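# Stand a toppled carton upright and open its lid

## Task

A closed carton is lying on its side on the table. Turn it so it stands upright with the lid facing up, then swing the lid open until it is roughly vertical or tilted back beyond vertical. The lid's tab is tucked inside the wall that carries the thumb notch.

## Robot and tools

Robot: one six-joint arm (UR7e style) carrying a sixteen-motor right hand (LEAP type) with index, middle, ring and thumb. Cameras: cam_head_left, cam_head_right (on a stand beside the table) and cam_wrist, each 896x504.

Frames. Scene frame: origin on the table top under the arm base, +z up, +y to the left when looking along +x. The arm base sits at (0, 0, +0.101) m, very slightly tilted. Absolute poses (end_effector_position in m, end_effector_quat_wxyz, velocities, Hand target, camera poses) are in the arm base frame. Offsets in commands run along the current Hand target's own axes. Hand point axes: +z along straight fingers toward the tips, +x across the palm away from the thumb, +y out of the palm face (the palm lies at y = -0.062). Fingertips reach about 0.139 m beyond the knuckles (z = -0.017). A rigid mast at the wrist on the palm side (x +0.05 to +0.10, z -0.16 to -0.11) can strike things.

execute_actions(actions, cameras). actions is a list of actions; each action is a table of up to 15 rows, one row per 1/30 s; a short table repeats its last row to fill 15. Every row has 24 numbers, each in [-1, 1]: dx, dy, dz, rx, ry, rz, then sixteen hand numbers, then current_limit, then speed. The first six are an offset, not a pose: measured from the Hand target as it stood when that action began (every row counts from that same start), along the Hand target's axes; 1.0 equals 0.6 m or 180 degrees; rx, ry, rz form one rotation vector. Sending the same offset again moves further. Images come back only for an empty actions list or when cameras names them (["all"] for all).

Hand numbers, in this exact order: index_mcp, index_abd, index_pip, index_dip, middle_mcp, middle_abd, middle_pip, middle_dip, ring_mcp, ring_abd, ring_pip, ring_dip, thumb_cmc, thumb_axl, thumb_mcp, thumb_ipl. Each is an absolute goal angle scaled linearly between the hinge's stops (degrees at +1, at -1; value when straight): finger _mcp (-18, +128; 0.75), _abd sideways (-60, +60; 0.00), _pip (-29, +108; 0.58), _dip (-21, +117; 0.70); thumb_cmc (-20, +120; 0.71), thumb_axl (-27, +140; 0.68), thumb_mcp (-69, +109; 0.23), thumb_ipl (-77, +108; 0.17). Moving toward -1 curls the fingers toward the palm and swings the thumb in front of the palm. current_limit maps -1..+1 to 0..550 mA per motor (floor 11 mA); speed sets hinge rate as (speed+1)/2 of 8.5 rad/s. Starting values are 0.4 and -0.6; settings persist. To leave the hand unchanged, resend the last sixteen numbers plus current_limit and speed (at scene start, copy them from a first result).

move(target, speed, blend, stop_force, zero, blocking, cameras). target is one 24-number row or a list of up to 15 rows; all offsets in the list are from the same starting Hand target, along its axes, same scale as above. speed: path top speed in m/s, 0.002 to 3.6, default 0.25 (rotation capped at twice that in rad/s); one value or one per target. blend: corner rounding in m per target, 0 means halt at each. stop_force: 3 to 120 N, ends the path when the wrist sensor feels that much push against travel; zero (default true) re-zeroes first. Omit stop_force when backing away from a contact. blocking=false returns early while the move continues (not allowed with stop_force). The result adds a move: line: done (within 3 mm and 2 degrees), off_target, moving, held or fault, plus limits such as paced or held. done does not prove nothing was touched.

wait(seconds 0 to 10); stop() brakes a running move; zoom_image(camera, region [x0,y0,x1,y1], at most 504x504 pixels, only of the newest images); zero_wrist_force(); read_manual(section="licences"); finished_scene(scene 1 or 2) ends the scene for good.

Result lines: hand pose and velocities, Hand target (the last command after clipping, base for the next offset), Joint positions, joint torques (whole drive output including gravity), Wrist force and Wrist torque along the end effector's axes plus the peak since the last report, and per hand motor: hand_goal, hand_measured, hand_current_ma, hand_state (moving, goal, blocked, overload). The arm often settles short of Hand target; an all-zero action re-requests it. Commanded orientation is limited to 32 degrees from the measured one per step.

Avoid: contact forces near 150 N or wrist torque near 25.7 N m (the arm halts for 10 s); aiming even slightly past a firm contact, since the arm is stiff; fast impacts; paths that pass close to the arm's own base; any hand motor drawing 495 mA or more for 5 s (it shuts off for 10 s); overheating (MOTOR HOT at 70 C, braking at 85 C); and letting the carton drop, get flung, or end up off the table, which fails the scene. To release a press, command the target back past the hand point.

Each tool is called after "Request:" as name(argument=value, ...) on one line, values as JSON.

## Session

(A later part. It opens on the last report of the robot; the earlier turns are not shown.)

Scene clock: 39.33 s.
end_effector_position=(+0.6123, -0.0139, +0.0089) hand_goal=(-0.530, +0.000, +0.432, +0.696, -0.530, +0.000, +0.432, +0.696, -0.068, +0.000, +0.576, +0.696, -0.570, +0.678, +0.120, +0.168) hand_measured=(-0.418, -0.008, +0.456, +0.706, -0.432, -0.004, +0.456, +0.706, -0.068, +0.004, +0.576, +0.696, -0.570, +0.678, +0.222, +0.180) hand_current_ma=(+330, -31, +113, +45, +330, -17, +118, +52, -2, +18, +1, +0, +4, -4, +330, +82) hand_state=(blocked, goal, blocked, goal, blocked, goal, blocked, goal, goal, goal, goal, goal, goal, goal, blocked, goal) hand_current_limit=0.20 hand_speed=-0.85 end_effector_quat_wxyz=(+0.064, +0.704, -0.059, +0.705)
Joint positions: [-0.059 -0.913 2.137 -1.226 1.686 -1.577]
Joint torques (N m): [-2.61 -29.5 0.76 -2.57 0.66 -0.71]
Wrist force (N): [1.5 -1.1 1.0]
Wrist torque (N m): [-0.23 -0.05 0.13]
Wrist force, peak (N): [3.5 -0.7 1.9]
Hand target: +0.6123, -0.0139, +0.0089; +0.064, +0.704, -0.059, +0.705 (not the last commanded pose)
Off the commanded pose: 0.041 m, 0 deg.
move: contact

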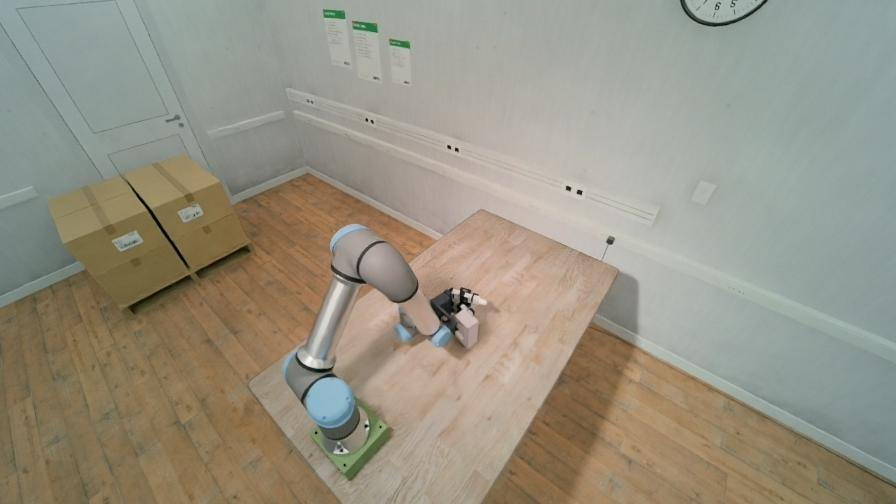

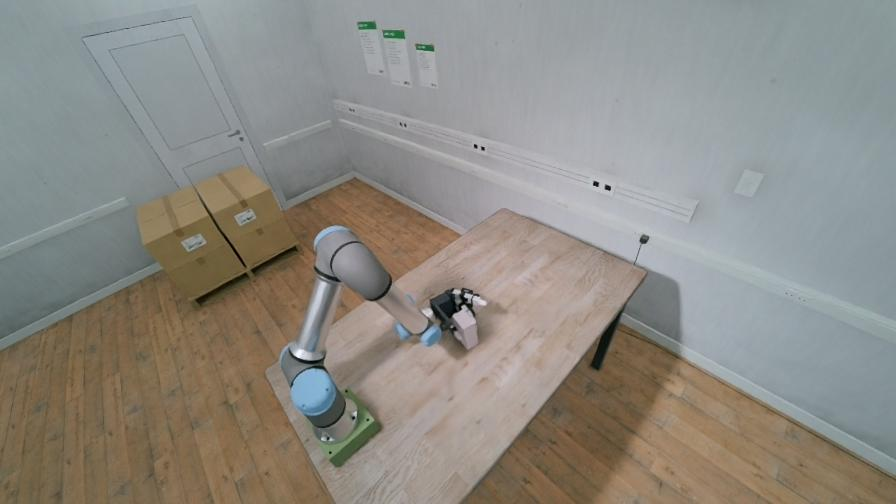

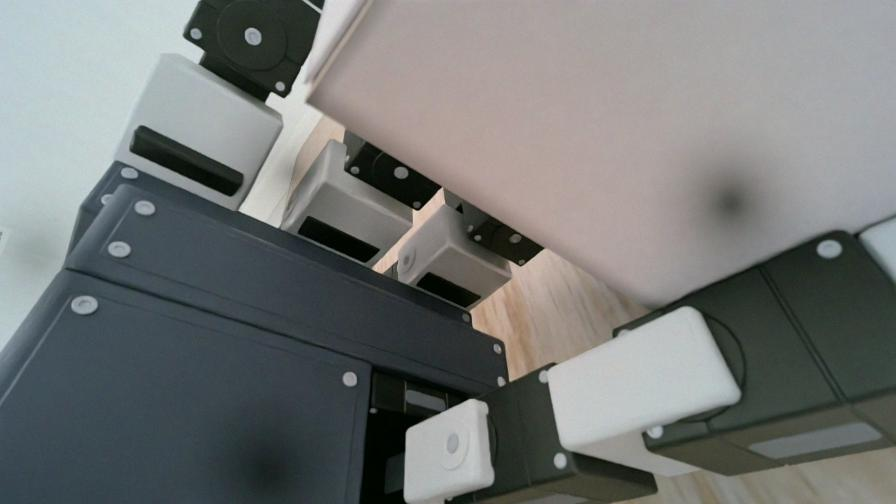

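Request:
move(target=[0,0,0,0,0,0,-0.28,0,0.431,0.696,-0.28,0,0.431,0.696,-0.068,0,0.576,0.696,-0.571,0.678,0.34,0.168,0.3,-0.88], cameras=["cam_wrist"])

Request:
move(target=[[0.235,0,0,0,0,0,-0.25,0,0.431,0.696,-0.25,0,0.431,0.696,-0.1,0,0.576,0.6,-0.571,0.678,0.36,0.168,0.3,-0.8],[0.2667,-0.2443,-0.025,0.3056,0,0,-0.25,0,0.431,0.696,-0.25,0,0.431,0.696,-0.1,0,0.576,0.6,-0.571,0.678,0.36,0.168,0.3,-0.8],[0.2667,-0.2587,-0.212,0.6111,0,0,-0.25,0,0.431,0.696,-0.25,0,0.431,0.696,-0.1,0,0.576,0.6,-0.571,0.678,0.36,0.168,0.3,-0.8],[0.2667,-0.0653,-0.2718,0.8333,0,0,-0.25,0,0.431,0.696,-0.25,0,0.431,0.696,-0.1,0,0.576,0.6,-0.571,0.678,0.36,0.168,0.3,-0.8],[0.235,0.15,-0.1818,0.998,0,0,-0.25,0,0.431,0.696,-0.25,0,0.431,0.696,-0.1,0,0.576,0.6,-0.571,0.678,0.36,0.168,0.3,-0.8]], speed=[0.2,0.5,0.6,0.6,0.5], blend=[0.02,0.03,0.03,0.03,0], cameras=["all"])

Request:
zoom_image(camera="cam_head_right", region=[395, 245, 515, 355])

Request:
zoom_image(camera="cam_head_left", region=[395, 245, 515, 355])

Scene clock: 41.07 s.
end_effector_position=(+0.6123, -0.0139, +0.0089) hand_goal=(-0.280, +0.000, +0.432, +0.696, -0.280, +0.000, +0.432, +0.696, -0.068, +0.000, +0.576, +0.696, -0.570, +0.678, +0.340, +0.168) hand_measured=(-0.282, +0.002, +0.434, +0.698, -0.282, +0.002, +0.436, +0.698, -0.068, +0.004, +0.576, +0.696, -0.564, +0.678, +0.338, +0.170) hand_current_ma=(-12, +7, +14, +13, -14, +6, +15, +14, -2, +18, +1, +0, +29, -4, -13, +13) hand_state=(goal, goal, goal, goal, goal, goal, goal, goal, goal, goal, goal, goal, goal, goal, goal, goal) hand_current_limit=0.30 hand_speed=-0.88 end_effector_quat_wxyz=(+0.064, +0.704, -0.059, +0.705)
Joint positions: [-0.059 -0.913 2.137 -1.226 1.686 -1.577]
Joint torques (N m): [6.6 -33.44 -2.93 -2.46 1.36 -0.67]
Wrist force (N): [-0.4 -0.9 0.5]
Wrist torque (N m): [-0.26 0.04 0.21]
Wrist force, peak (N): [1.6 -1.2 1.1]
Hand target: +0.6123, -0.0139, +0.0089; +0.064, +0.704, -0.059, +0.705
Off the commanded pose: 0.000 m, 0 deg.
move: done
Images, in order (width x height): cam_wrist 896x504.

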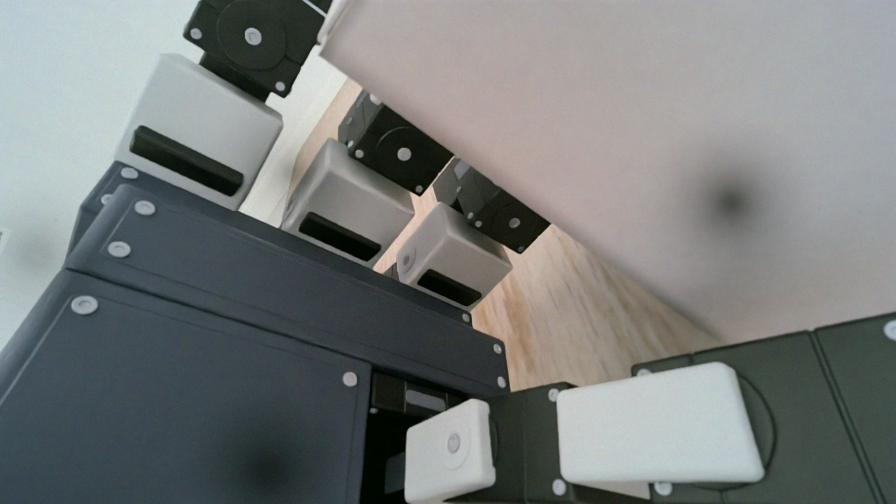

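Scene clock: 45.23 s.
end_effector_position=(+0.4890, -0.0826, +0.1501) hand_goal=(-0.250, +0.000, +0.432, +0.696, -0.250, +0.000, +0.432, +0.696, -0.100, +0.000, +0.576, +0.600, -0.570, +0.678, +0.360, +0.168) hand_measured=(-0.250, +0.002, +0.434, +0.698, -0.250, +0.002, +0.434, +0.698, -0.098, +0.004, +0.576, +0.604, -0.562, +0.678, +0.358, +0.170) hand_current_ma=(-3, +10, +13, +12, -4, +8, +14, +14, +11, +18, +1, +15, +35, -4, -12, +11) hand_state=(goal, goal, goal, goal, goal, goal, goal, goal, goal, goal, goal, goal, goal, goal, goal, goal) hand_current_limit=0.30 hand_speed=-0.80 end_effector_quat_wxyz=(+0.703, -0.066, -0.705, -0.061)
Joint positions: [-0.472 -0.612 0.957 -0.348 -1.862 -1.565]
Joint torques (N m): [-11.38 -48.15 -26.7 2.95 -1.48 -0.08]
Wrist force (N): [-0.3 -1.1 0.4]
Wrist torque (N m): [-0.26 0.04 0.21]
Wrist force, peak (N): [-0.3 -0.8 2.7]
Hand target: +0.4890, -0.0827, +0.1501; +0.703, -0.066, -0.705, -0.061
Off the commanded pose: 0.000 m, 0 deg.
move: done

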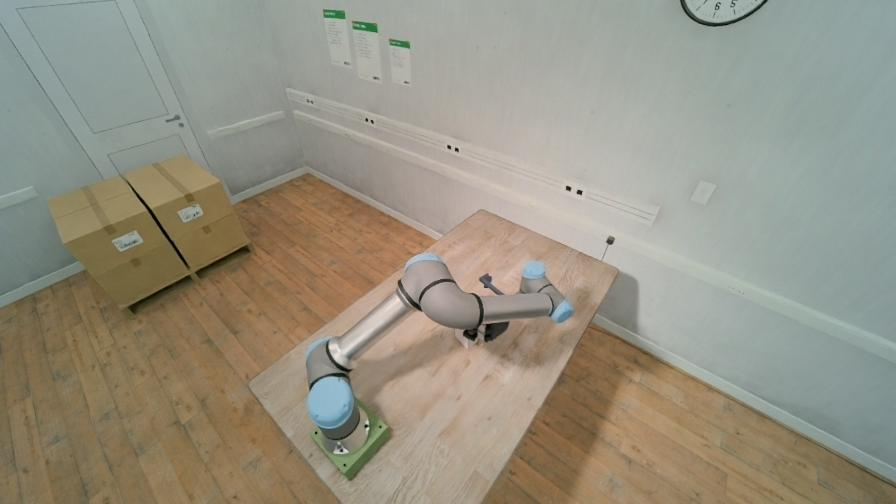

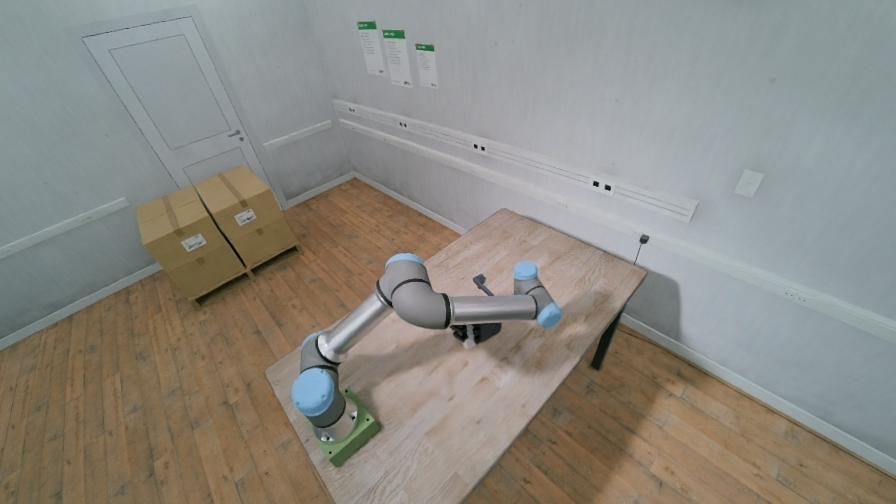

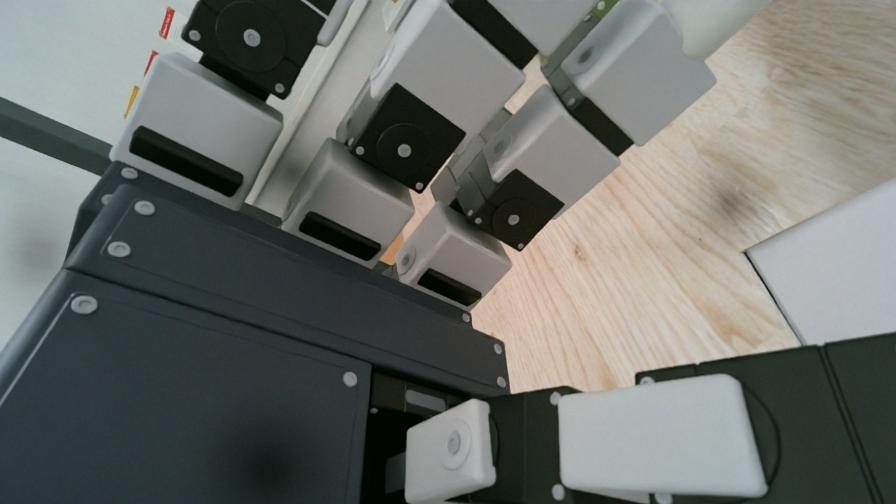

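Scaled by 4.200 from the camera's 896x504 image, which has a finer 1280x720 frame.

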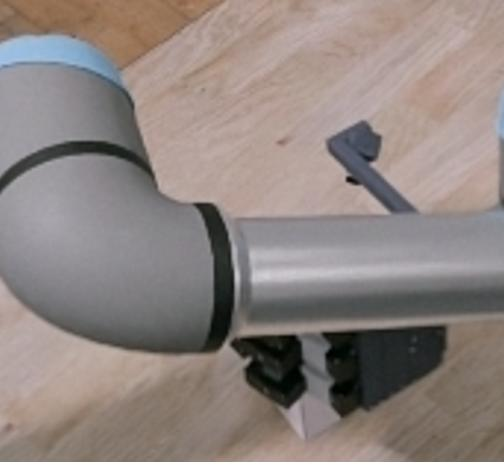

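Scaled by 4.200 from the camera's 896x504 image, which has a finer 1280x720 frame.

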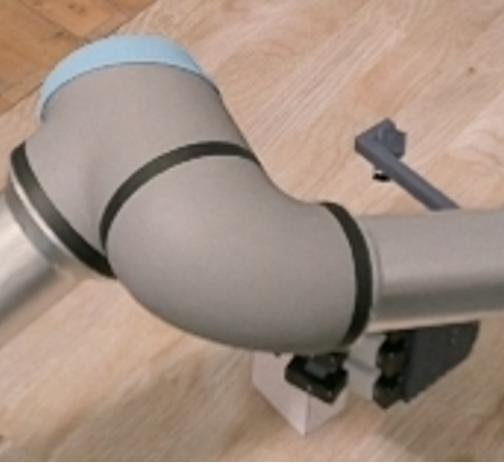

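Request:
move(target=[-0.1,0,0,0,0,0,-0.25,0,0.431,0.696,-0.25,0,0.431,0.696,-0.1,0,0.576,0.6,-0.571,0.678,0.36,0.168,0.3,-0.8], speed=0.2, stop_force=5, cameras=["cam_wrist","cam_head_left","cam_head_right"])

Request:
zoom_image(camera="cam_head_left", region=[425, 265, 515, 355])

Scene clock: 47.00 s.
end_effector_position=(+0.4891, -0.0831, +0.0901) hand_goal=(-0.250, +0.000, +0.432, +0.696, -0.250, +0.000, +0.432, +0.696, -0.100, +0.000, +0.576, +0.600, -0.570, +0.678, +0.360, +0.168) hand_measured=(-0.250, +0.002, +0.434, +0.698, -0.250, +0.002, +0.434, +0.698, -0.098, +0.004, +0.576, +0.604, -0.562, +0.678, +0.358, +0.170) hand_current_ma=(-3, +10, +13, +12, -4, +8, +14, +14, +11, +18, +1, +15, +35, -4, -12, +11) hand_state=(goal, goal, goal, goal, goal, goal, goal, goal, goal, goal, goal, goal, goal, goal, goal, goal) hand_current_limit=0.30 hand_speed=-0.80 end_effector_quat_wxyz=(+0.703, -0.066, -0.705, -0.061)
Joint positions: [-0.472 -0.545 0.991 -0.449 -1.863 -1.566]
Joint torques (N m): [-5.85 -50.05 -25.4 0.57 -0.15 -1.06]
Wrist force (N): [-0.6 -0.7 0.5]
Wrist torque (N m): [-0.24 0.07 0.20]
Wrist force, peak (N): [-1.8 -0.9 0.5]
Hand target: +0.4891, -0.0831, +0.0901; +0.703, -0.066, -0.705, -0.061
Off the commanded pose: 0.000 m, 0 deg.
move: done

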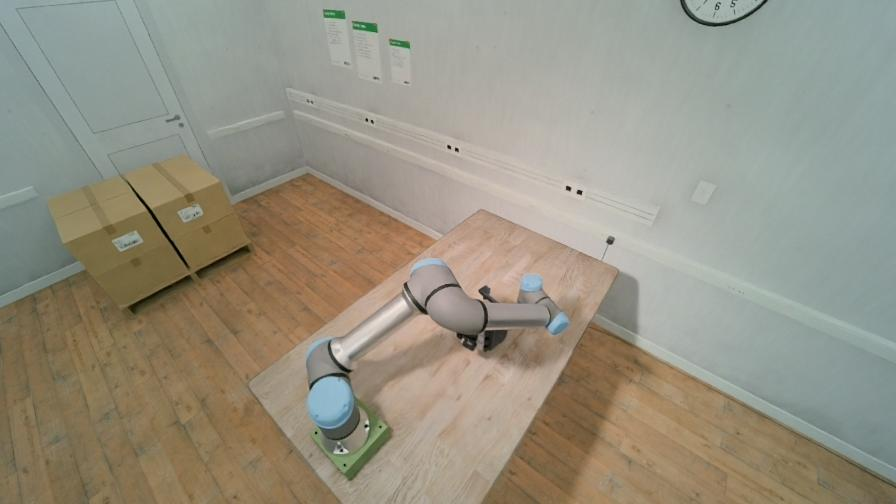

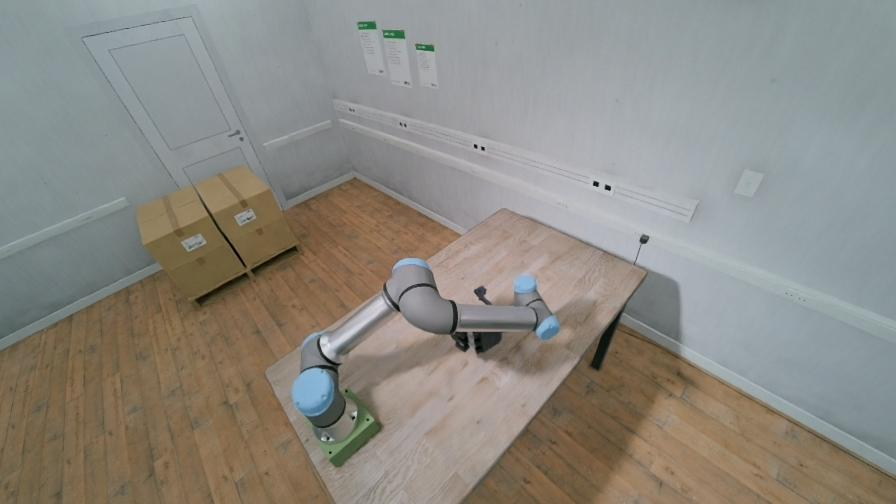

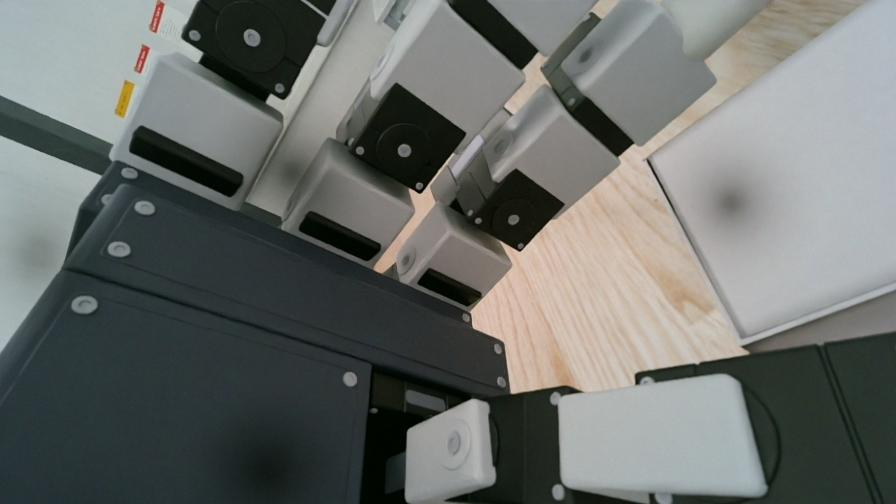

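Scaled by 5.600 from the camera's 896x504 image, which has a finer 1280x720 frame.

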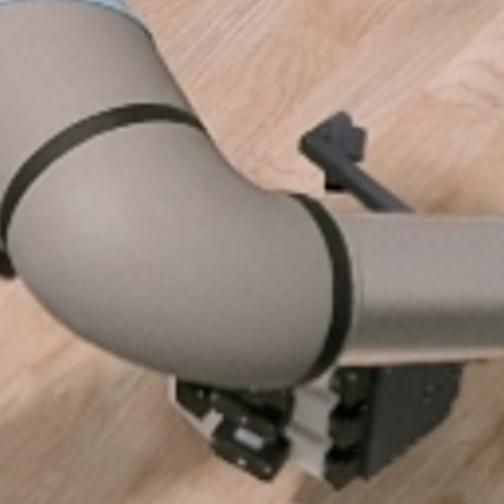

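Request:
move(target=[-0.1417,0.0083,0.005,0,0,0,-0.25,0,0.431,0.696,-0.25,0,0.431,0.696,-0.1,0,0.576,0.6,-0.571,0.678,0.36,0.168,0.3,-0.8], speed=0.12, stop_force=5, cameras=["cam_wrist","cam_head_left","cam_head_right"])

Request:
zoom_image(camera="cam_head_left", region=[425, 285, 515, 375])

Request:
zoom_image(camera="cam_head_right", region=[425, 285, 515, 375])

Scene clock: 49.20 s.
end_effector_position=(+0.4872, -0.0782, +0.0051) hand_goal=(-0.250, +0.000, +0.432, +0.696, -0.250, +0.000, +0.432, +0.696, -0.100, +0.000, +0.576, +0.600, -0.570, +0.678, +0.360, +0.168) hand_measured=(-0.250, +0.002, +0.434, +0.698, -0.250, +0.002, +0.434, +0.698, -0.098, +0.004, +0.576, +0.604, -0.562, +0.678, +0.358, +0.170) hand_current_ma=(-3, +10, +13, +12, -4, +8, +14, +14, +11, +18, +1, +15, +35, -4, -12, +11) hand_state=(goal, goal, goal, goal, goal, goal, goal, goal, goal, goal, goal, goal, goal, goal, goal, goal) hand_current_limit=0.30 hand_speed=-0.80 end_effector_quat_wxyz=(+0.703, -0.066, -0.705, -0.061)
Joint positions: [-0.467 -0.437 1.013 -0.579 -1.858 -1.565]
Joint torques (N m): [-10.86 -50.96 -24.37 0.55 -1.19 1.17]
Wrist force (N): [-0.2 -0.8 0.5]
Wrist torque (N m): [-0.24 0.04 0.23]
Wrist force, peak (N): [-1.9 -0.9 0.8]
Hand target: +0.4872, -0.0782, +0.0051; +0.703, -0.066, -0.705, -0.061
Off the commanded pose: 0.000 m, 0 deg.
move: done

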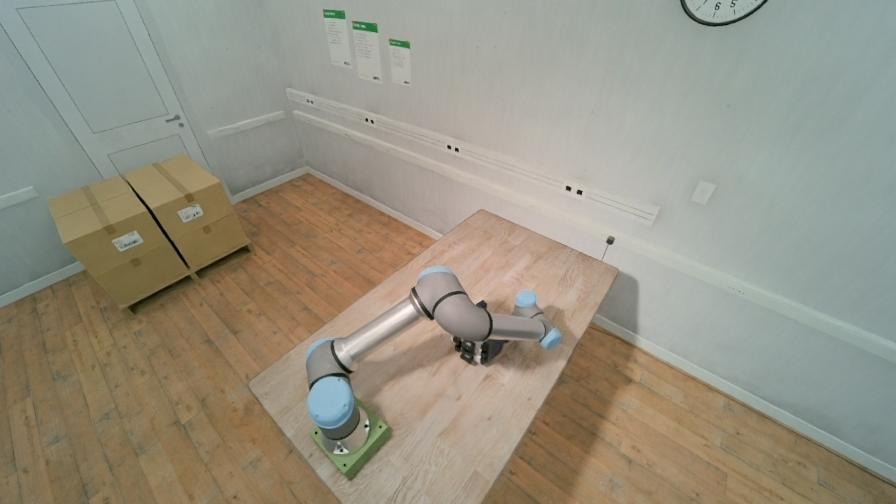

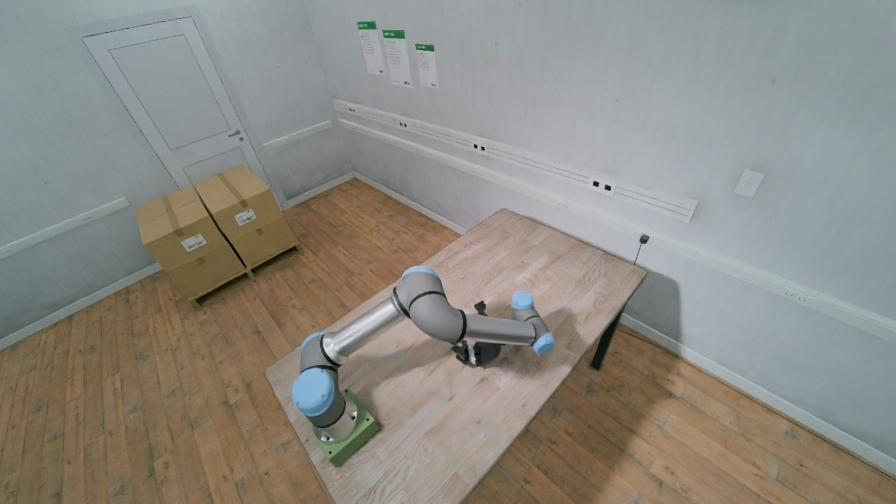

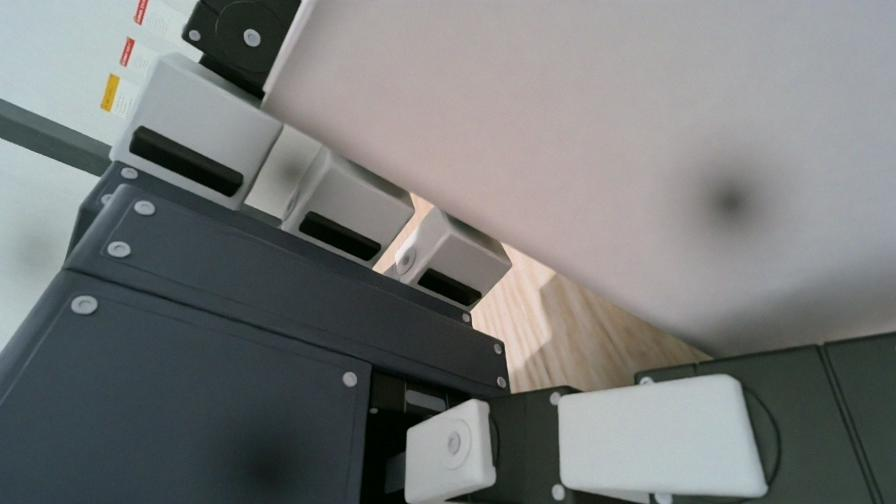

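Scaled by 5.600 from the camera's 896x504 image, which has a finer 1280x720 frame.

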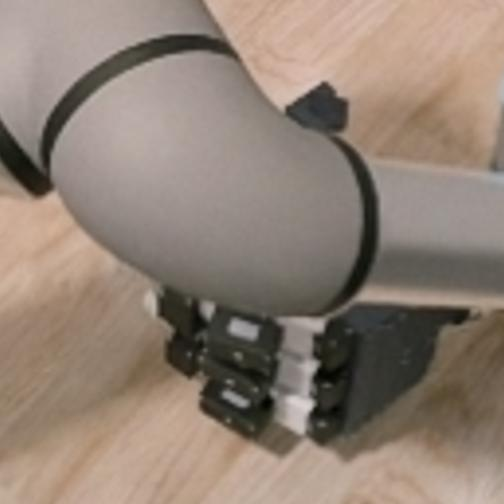

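Scaled by 5.600 from the camera's 896x504 image, which has a finer 1280x720 frame.

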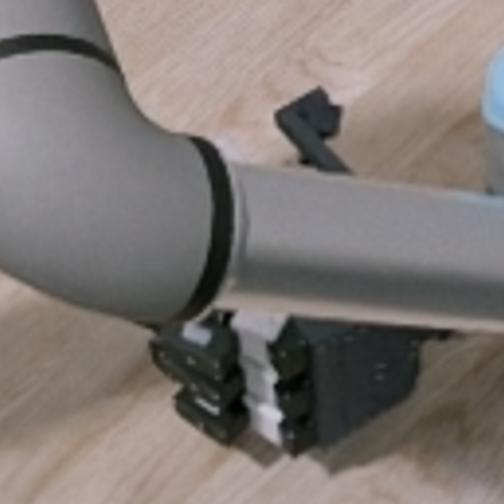

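Request:
move(target=[-0.0142,0,0,0,0,0,-0.25,0,0.431,0.696,-0.25,0,0.431,0.696,-0.1,0,0.576,0.6,-0.857,0.678,0.36,0.168,0.3,-0.8], speed=0.04, stop_force=5)

Request:
move(target=[0,0,0,0,0,0,-0.54,0,0.431,0.696,-0.54,0,0.431,0.696,-0.205,0.04,0.4,0.478,-0.857,0.678,0.11,0.168,0.3,-0.85], cameras=["cam_wrist"])

Request:
move(target=[0,0,0,0,0,0,-0.54,0,0.431,0.696,-0.54,0,0.431,0.696,-0.22,0.04,-0.06,0.478,-0.857,0.678,0.11,0.168,0.3,-0.9], cameras=["cam_wrist","cam_head_left"])

Request:
zoom_image(camera="cam_head_left", region=[435, 295, 505, 365])

Scene clock: 50.80 s.
end_effector_position=(+0.4872, -0.0783, -0.0034) hand_goal=(-0.250, +0.000, +0.432, +0.696, -0.250, +0.000, +0.432, +0.696, -0.100, +0.000, +0.576, +0.600, -0.856, +0.678, +0.360, +0.168) hand_measured=(-0.250, +0.002, +0.434, +0.698, -0.250, +0.002, +0.434, +0.698, -0.098, +0.004, +0.576, +0.604, -0.838, +0.678, +0.358, +0.170) hand_current_ma=(-3, +10, +13, +12, -4, +8, +14, +14, +11, +18, +1, +15, +92, -4, -11, +11) hand_state=(goal, goal, goal, goal, goal, goal, goal, goal, goal, goal, goal, goal, goal, goal, goal, goal) hand_current_limit=0.30 hand_speed=-0.80 end_effector_quat_wxyz=(+0.703, -0.066, -0.705, -0.061)
Joint positions: [-0.467 -0.424 1.01 -0.59 -1.858 -1.565]
Joint torques (N m): [-10.61 -64.61 -9.98 3.24 -1.24 0.93]
Wrist force (N): [-0.4 -0.9 0.6]
Wrist torque (N m): [-0.26 0.05 0.21]
Wrist force, peak (N): [-0.5 -1.1 0.8]
Hand target: +0.4872, -0.0783, -0.0034; +0.703, -0.066, -0.705, -0.061
Off the commanded pose: 0.000 m, 0 deg.
move: done

Scene clock: 51.57 s.
end_effector_position=(+0.4872, -0.0783, -0.0034) hand_goal=(-0.540, +0.000, +0.432, +0.696, -0.540, +0.000, +0.432, +0.696, -0.204, +0.040, +0.400, +0.478, -0.856, +0.678, +0.110, +0.168) hand_measured=(-0.450, +0.004, +0.452, +0.704, -0.424, +0.006, +0.446, +0.700, -0.202, +0.042, +0.402, +0.482, -0.862, +0.678, +0.228, +0.182) hand_current_ma=(+357, +18, +93, +38, +357, +21, +70, +21, +12, +6, +14, +15, -33, -4, +357, +89) hand_state=(blocked, goal, goal, goal, blocked, goal, goal, goal, goal, goal, goal, goal, goal, goal, blocked, goal) hand_current_limit=0.30 hand_speed=-0.85 end_effector_quat_wxyz=(+0.703, -0.066, -0.705, -0.061)
Joint positions: [-0.467 -0.424 1.01 -0.59 -1.858 -1.565]
Joint torques (N m): [-9.82 -64.07 -7.72 3.02 -1.23 0.73]
Wrist force (N): [0.2 -1.0 0.8]
Wrist torque (N m): [-0.24 0.08 0.18]
Wrist force, peak (N): [0.2 -1.1 1.0]
Hand target: +0.4872, -0.0783, -0.0034; +0.703, -0.066, -0.705, -0.061
Off the commanded pose: 0.000 m, 0 deg.
move: done
Images, in order (width x height): cam_wrist 896x504.

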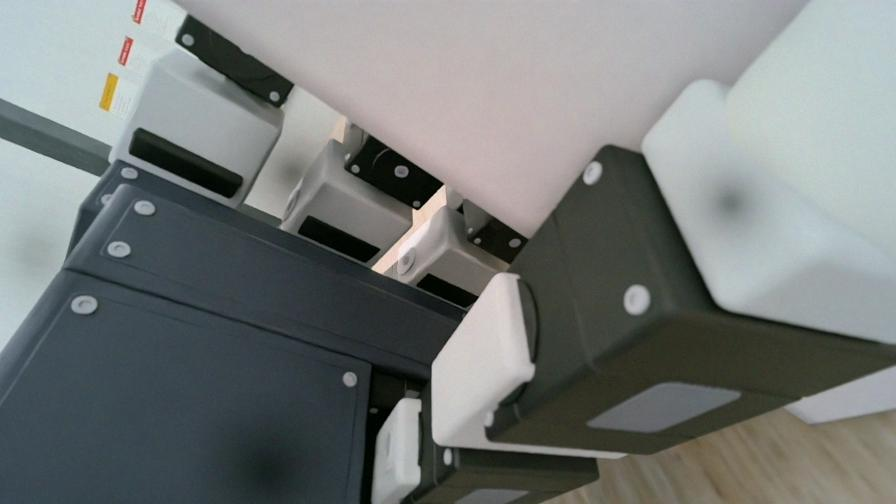

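Scene clock: 52.87 s.
end_effector_position=(+0.4872, -0.0783, -0.0034) hand_goal=(-0.540, +0.000, +0.432, +0.696, -0.540, +0.000, +0.432, +0.696, -0.220, +0.040, -0.060, +0.478, -0.856, +0.678, +0.110, +0.168) hand_measured=(-0.452, +0.004, +0.456, +0.706, -0.428, +0.004, +0.448, +0.700, -0.180, +0.042, +0.106, +0.496, -0.858, +0.678, +0.228, +0.186) hand_current_ma=(+357, +15, +112, +48, +357, +16, +74, +23, +208, +12, +357, +90, -10, -4, +357, +119) hand_state=(blocked, goal, blocked, goal, blocked, goal, goal, goal, blocked, goal, blocked, goal, goal, goal, blocked, goal) hand_current_limit=0.30 hand_speed=-0.90 end_effector_quat_wxyz=(+0.703, -0.066, -0.705, -0.061)
Joint positions: [-0.467 -0.424 1.01 -0.59 -1.858 -1.565]
Joint torques (N m): [-9.54 -63.08 -7.96 2.44 -0.93 0.53]
Wrist force (N): [-0.2 -1.0 0.5]
Wrist torque (N m): [-0.27 0.08 0.23]
Wrist force, peak (N): [0.3 -0.9 1.1]
Hand target: +0.4872, -0.0783, -0.0034; +0.703, -0.066, -0.705, -0.061
Off the commanded pose: 0.000 m, 0 deg.
move: done
Images, in order (width x height): cam_head_left 896x504, cam_wrist 896x504.

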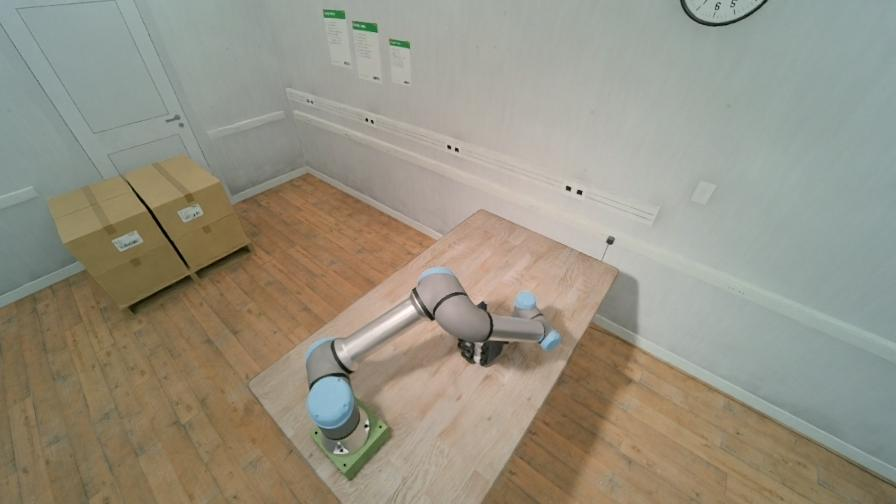

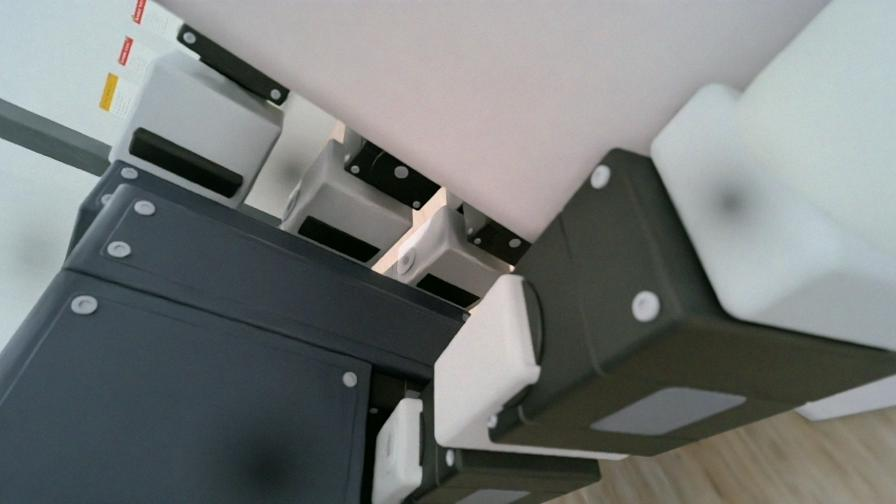

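Scaled by 7.200 from the camera's 896x504 image, which has a finer 1280x720 frame.

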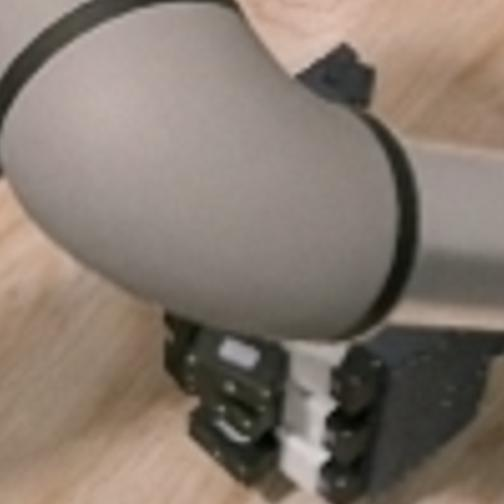

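Request:
move(target=[0,0,0,0,0,0,-0.54,0,0.431,0.696,-0.54,0,0.431,0.696,-0.205,-0.01,0.35,0.478,-0.857,0.678,0.11,0.168,0.3,-0.85])

Request:
move(target=[0,0,0,0,0,0,-0.54,0,0.431,0.696,-0.54,0,0.431,0.696,-0.22,-0.01,-0.06,0.478,-0.857,0.678,0.11,0.168,0.3,-0.9])

Request:
move(target=[0,0,0,0,0,0,-0.54,0,0.431,0.696,-0.54,0,0.431,0.696,-0.22,-0.2,-0.08,0.478,-0.857,0.678,0.11,0.168,0.3,-0.95], cameras=["cam_wrist","cam_head_left","cam_head_right"])

Request:
zoom_image(camera="cam_head_right", region=[435, 295, 505, 365])

Scene clock: 54.27 s.
end_effector_position=(+0.4872, -0.0783, -0.0034) hand_goal=(-0.540, +0.000, +0.432, +0.696, -0.540, +0.000, +0.432, +0.696, -0.204, -0.010, +0.350, +0.478, -0.856, +0.678, +0.110, +0.168) hand_measured=(-0.454, +0.004, +0.456, +0.706, -0.430, +0.004, +0.450, +0.702, -0.202, +0.002, +0.348, +0.482, -0.862, +0.678, +0.228, +0.186) hand_current_ma=(+357, +17, +112, +48, +358, +20, +86, +33, +13, +50, -13, +15, -26, -4, +357, +119) hand_state=(blocked, goal, blocked, goal, blocked, goal, goal, goal, goal, goal, goal, goal, goal, goal, blocked, goal) hand_current_limit=0.30 hand_speed=-0.85 end_effector_quat_wxyz=(+0.703, -0.066, -0.705, -0.061)
Joint positions: [-0.467 -0.424 1.01 -0.59 -1.858 -1.565]
Joint torques (N m): [-8.14 -62.08 -7.78 1.79 -0.69 0.27]
Wrist force (N): [0.0 -0.9 0.8]
Wrist torque (N m): [-0.25 0.10 0.18]
Wrist force, peak (N): [0.2 -1.1 0.9]
Hand target: +0.4872, -0.0783, -0.0034; +0.703, -0.066, -0.705, -0.061
Off the commanded pose: 0.000 m, 0 deg.
move: done

Scene clock: 55.40 s.
end_effector_position=(+0.4872, -0.0783, -0.0034) hand_goal=(-0.540, +0.000, +0.432, +0.696, -0.540, +0.000, +0.432, +0.696, -0.220, -0.010, -0.060, +0.478, -0.856, +0.678, +0.110, +0.168) hand_measured=(-0.454, +0.004, +0.456, +0.706, -0.432, +0.004, +0.450, +0.702, -0.180, +0.002, +0.110, +0.496, -0.858, +0.678, +0.228, +0.186) hand_current_ma=(+357, +15, +121, +52, +358, +16, +86, +33, +209, +50, +357, +90, -10, -2, +357, +120) hand_state=(blocked, goal, blocked, goal, blocked, goal, goal, goal, blocked, goal, blocked, goal, goal, goal, blocked, goal) hand_current_limit=0.30 hand_speed=-0.90 end_effector_quat_wxyz=(+0.703, -0.066, -0.705, -0.061)
Joint positions: [-0.467 -0.424 1.01 -0.59 -1.858 -1.565]
Joint torques (N m): [-7.73 -61.34 -8.6 1.4 -0.52 0.08]
Wrist force (N): [0.0 -0.9 0.4]
Wrist torque (N m): [-0.26 0.06 0.24]
Wrist force, peak (N): [-0.1 -1.0 1.1]
Hand target: +0.4872, -0.0783, -0.0034; +0.703, -0.066, -0.705, -0.061
Off the commanded pose: 0.000 m, 0 deg.
move: done

Scene clock: 56.57 s.
end_effector_position=(+0.4872, -0.0783, -0.0034) hand_goal=(-0.540, +0.000, +0.432, +0.696, -0.540, +0.000, +0.432, +0.696, -0.220, -0.200, -0.080, +0.478, -0.856, +0.678, +0.110, +0.168) hand_measured=(-0.454, +0.002, +0.458, +0.708, -0.432, +0.002, +0.450, +0.702, -0.180, -0.184, +0.098, +0.498, -0.856, +0.678, +0.228, +0.186) hand_current_ma=(+357, +11, +129, +56, +358, +12, +86, +33, +210, +67, +357, +93, -3, -2, +357, +124) hand_state=(blocked, goal, blocked, goal, blocked, goal, goal, goal, blocked, goal, blocked, goal, goal, goal, blocked, goal) hand_current_limit=0.30 hand_speed=-0.95 end_effector_quat_wxyz=(+0.703, -0.066, -0.705, -0.061)
Joint positions: [-0.467 -0.424 1.01 -0.59 -1.858 -1.565]
Joint torques (N m): [-6.86 -59.95 -7.88 0.88 -0.16 -0.05]
Wrist force (N): [0.3 -1.2 0.2]
Wrist torque (N m): [-0.27 0.04 0.23]
Wrist force, peak (N): [-0.1 -1.1 0.6]
Hand target: +0.4872, -0.0783, -0.0034; +0.703, -0.066, -0.705, -0.061
Off the commanded pose: 0.000 m, 0 deg.
move: done

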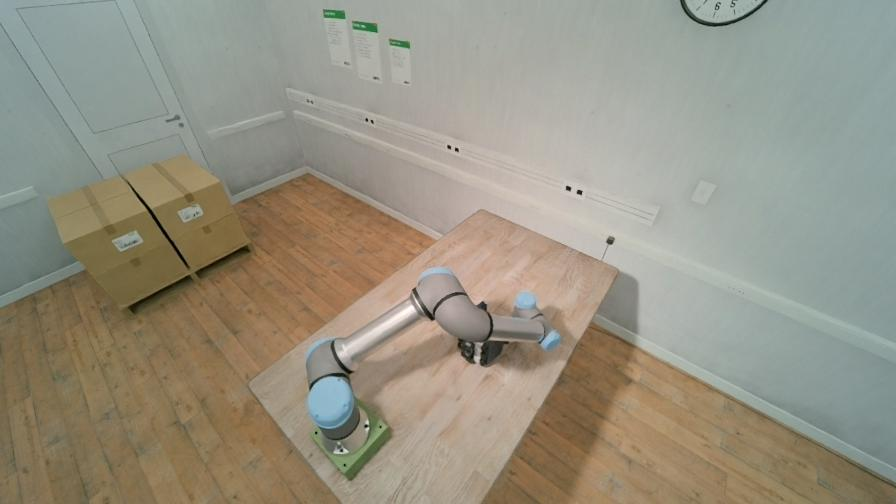

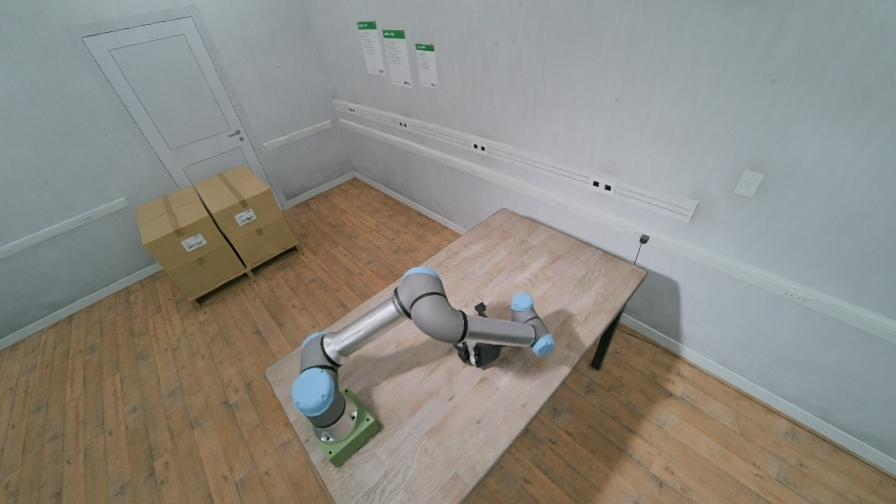

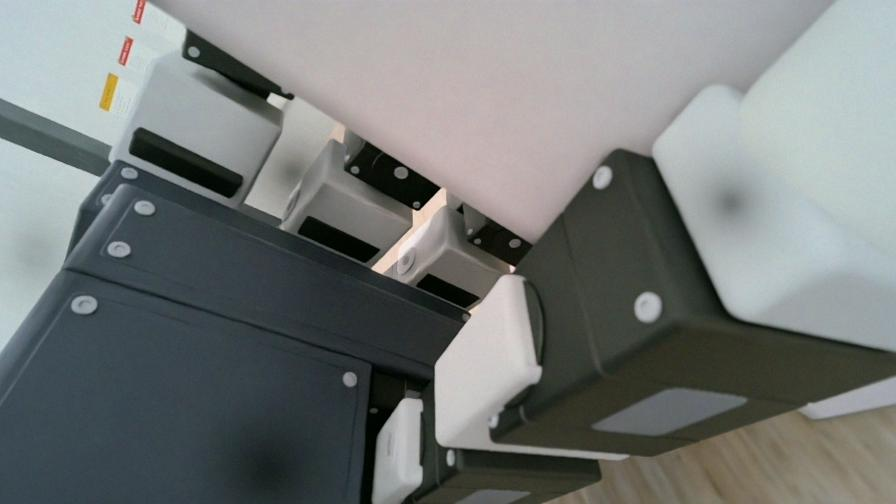

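Scaled by 7.200 from the camera's 896x504 image, which has a finer 1280x720 frame.

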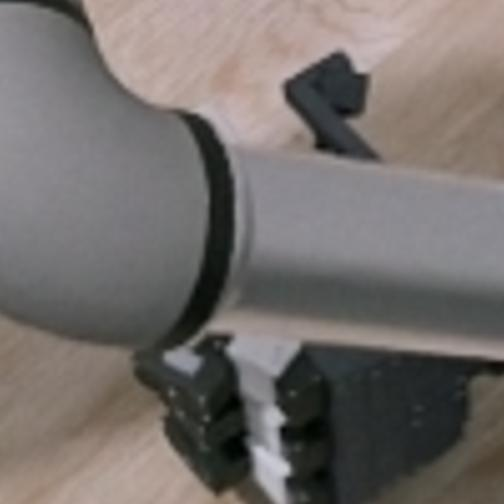

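Request:
move(target=[0,0,0,0,0,0,-0.54,0,0.431,0.696,-0.54,0,0.431,0.696,-0.22,-0.38,-0.1,0.478,-0.857,0.678,0.11,0.168,0.3,-0.94], cameras=["cam_wrist"])

Scene clock: 57.87 s.
end_effector_position=(+0.4872, -0.0783, -0.0034) hand_goal=(-0.540, +0.000, +0.432, +0.696, -0.540, +0.000, +0.432, +0.696, -0.220, -0.380, -0.100, +0.478, -0.856, +0.678, +0.110, +0.168) hand_measured=(-0.454, +0.002, +0.460, +0.708, -0.434, +0.002, +0.450, +0.704, -0.180, -0.378, -0.044, +0.498, -0.854, +0.678, +0.230, +0.188) hand_current_ma=(+357, +11, +135, +58, +357, +12, +87, +35, +210, +11, +274, +93, +13, +0, +357, +128) hand_state=(blocked, goal, blocked, goal, blocked, goal, goal, goal, blocked, goal, blocked, goal, goal, goal, blocked, goal) hand_current_limit=0.30 hand_speed=-0.94 end_effector_quat_wxyz=(+0.703, -0.066, -0.705, -0.061)
Joint positions: [-0.467 -0.424 1.01 -0.59 -1.858 -1.565]
Joint torques (N m): [-6.11 -59.11 -7.98 0.86 0.05 -0.36]
Wrist force (N): [0.3 -0.9 0.2]
Wrist torque (N m): [-0.25 0.05 0.23]
Wrist force, peak (N): [0.5 -1.0 0.5]
Hand target: +0.4872, -0.0783, -0.0034; +0.703, -0.066, -0.705, -0.061
Off the commanded pose: 0.000 m, 0 deg.
move: done
Images, in order (width x height): cam_wrist 896x504.

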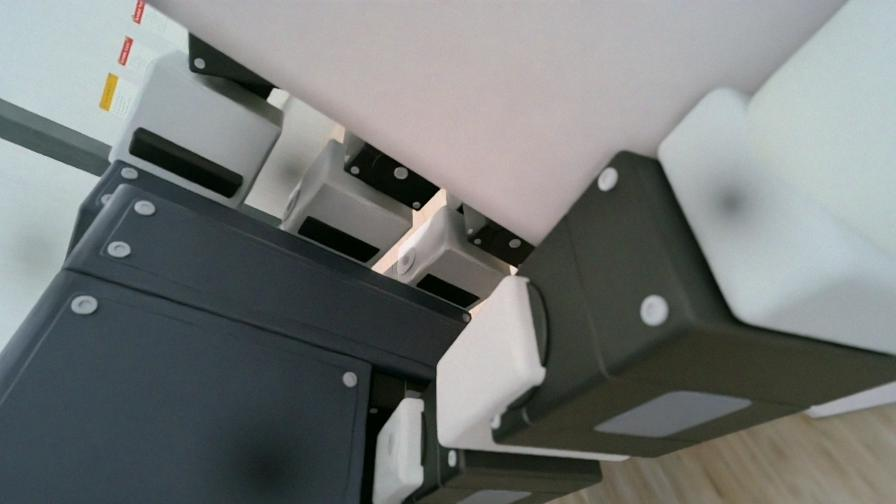

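Request:
move(target=[0,0,0,0,0,0,-0.54,0,0.431,0.696,-0.54,0,0.431,0.696,-0.23,-0.58,-0.14,0.478,-0.857,0.678,0.11,0.168,0.3,-0.93], cameras=["cam_wrist"])

Scene clock: 58.93 s.
end_effector_position=(+0.4872, -0.0783, -0.0034) hand_goal=(-0.540, +0.000, +0.432, +0.696, -0.540, +0.000, +0.432, +0.696, -0.230, -0.580, -0.140, +0.478, -0.856, +0.678, +0.110, +0.168) hand_measured=(-0.460, +0.004, +0.462, +0.708, -0.438, +0.004, +0.454, +0.706, -0.226, -0.570, -0.138, +0.482, -0.860, +0.678, +0.236, +0.184) hand_current_ma=(+357, +15, +146, +61, +358, +18, +111, +46, +21, +46, +10, +14, -17, +5, +357, +108) hand_state=(blocked, goal, blocked, goal, blocked, goal, blocked, goal, goal, goal, goal, goal, goal, goal, blocked, goal) hand_current_limit=0.30 hand_speed=-0.93 end_effector_quat_wxyz=(+0.703, -0.066, -0.705, -0.061)
Joint positions: [-0.467 -0.424 1.01 -0.59 -1.858 -1.565]
Joint torques (N m): [-5.62 -58.14 -7.98 0.79 0.31 -0.52]
Wrist force (N): [0.0 -1.0 0.8]
Wrist torque (N m): [-0.28 0.07 0.21]
Wrist force, peak (N): [0.8 -0.7 1.1]
Hand target: +0.4872, -0.0783, -0.0034; +0.703, -0.066, -0.705, -0.061
Off the commanded pose: 0.000 m, 0 deg.
move: done
Images, in order (width x height): cam_wrist 896x504.

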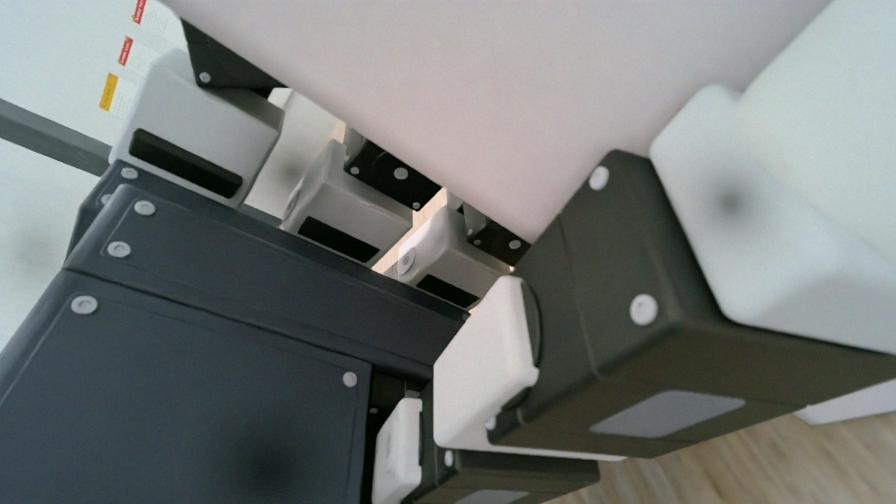

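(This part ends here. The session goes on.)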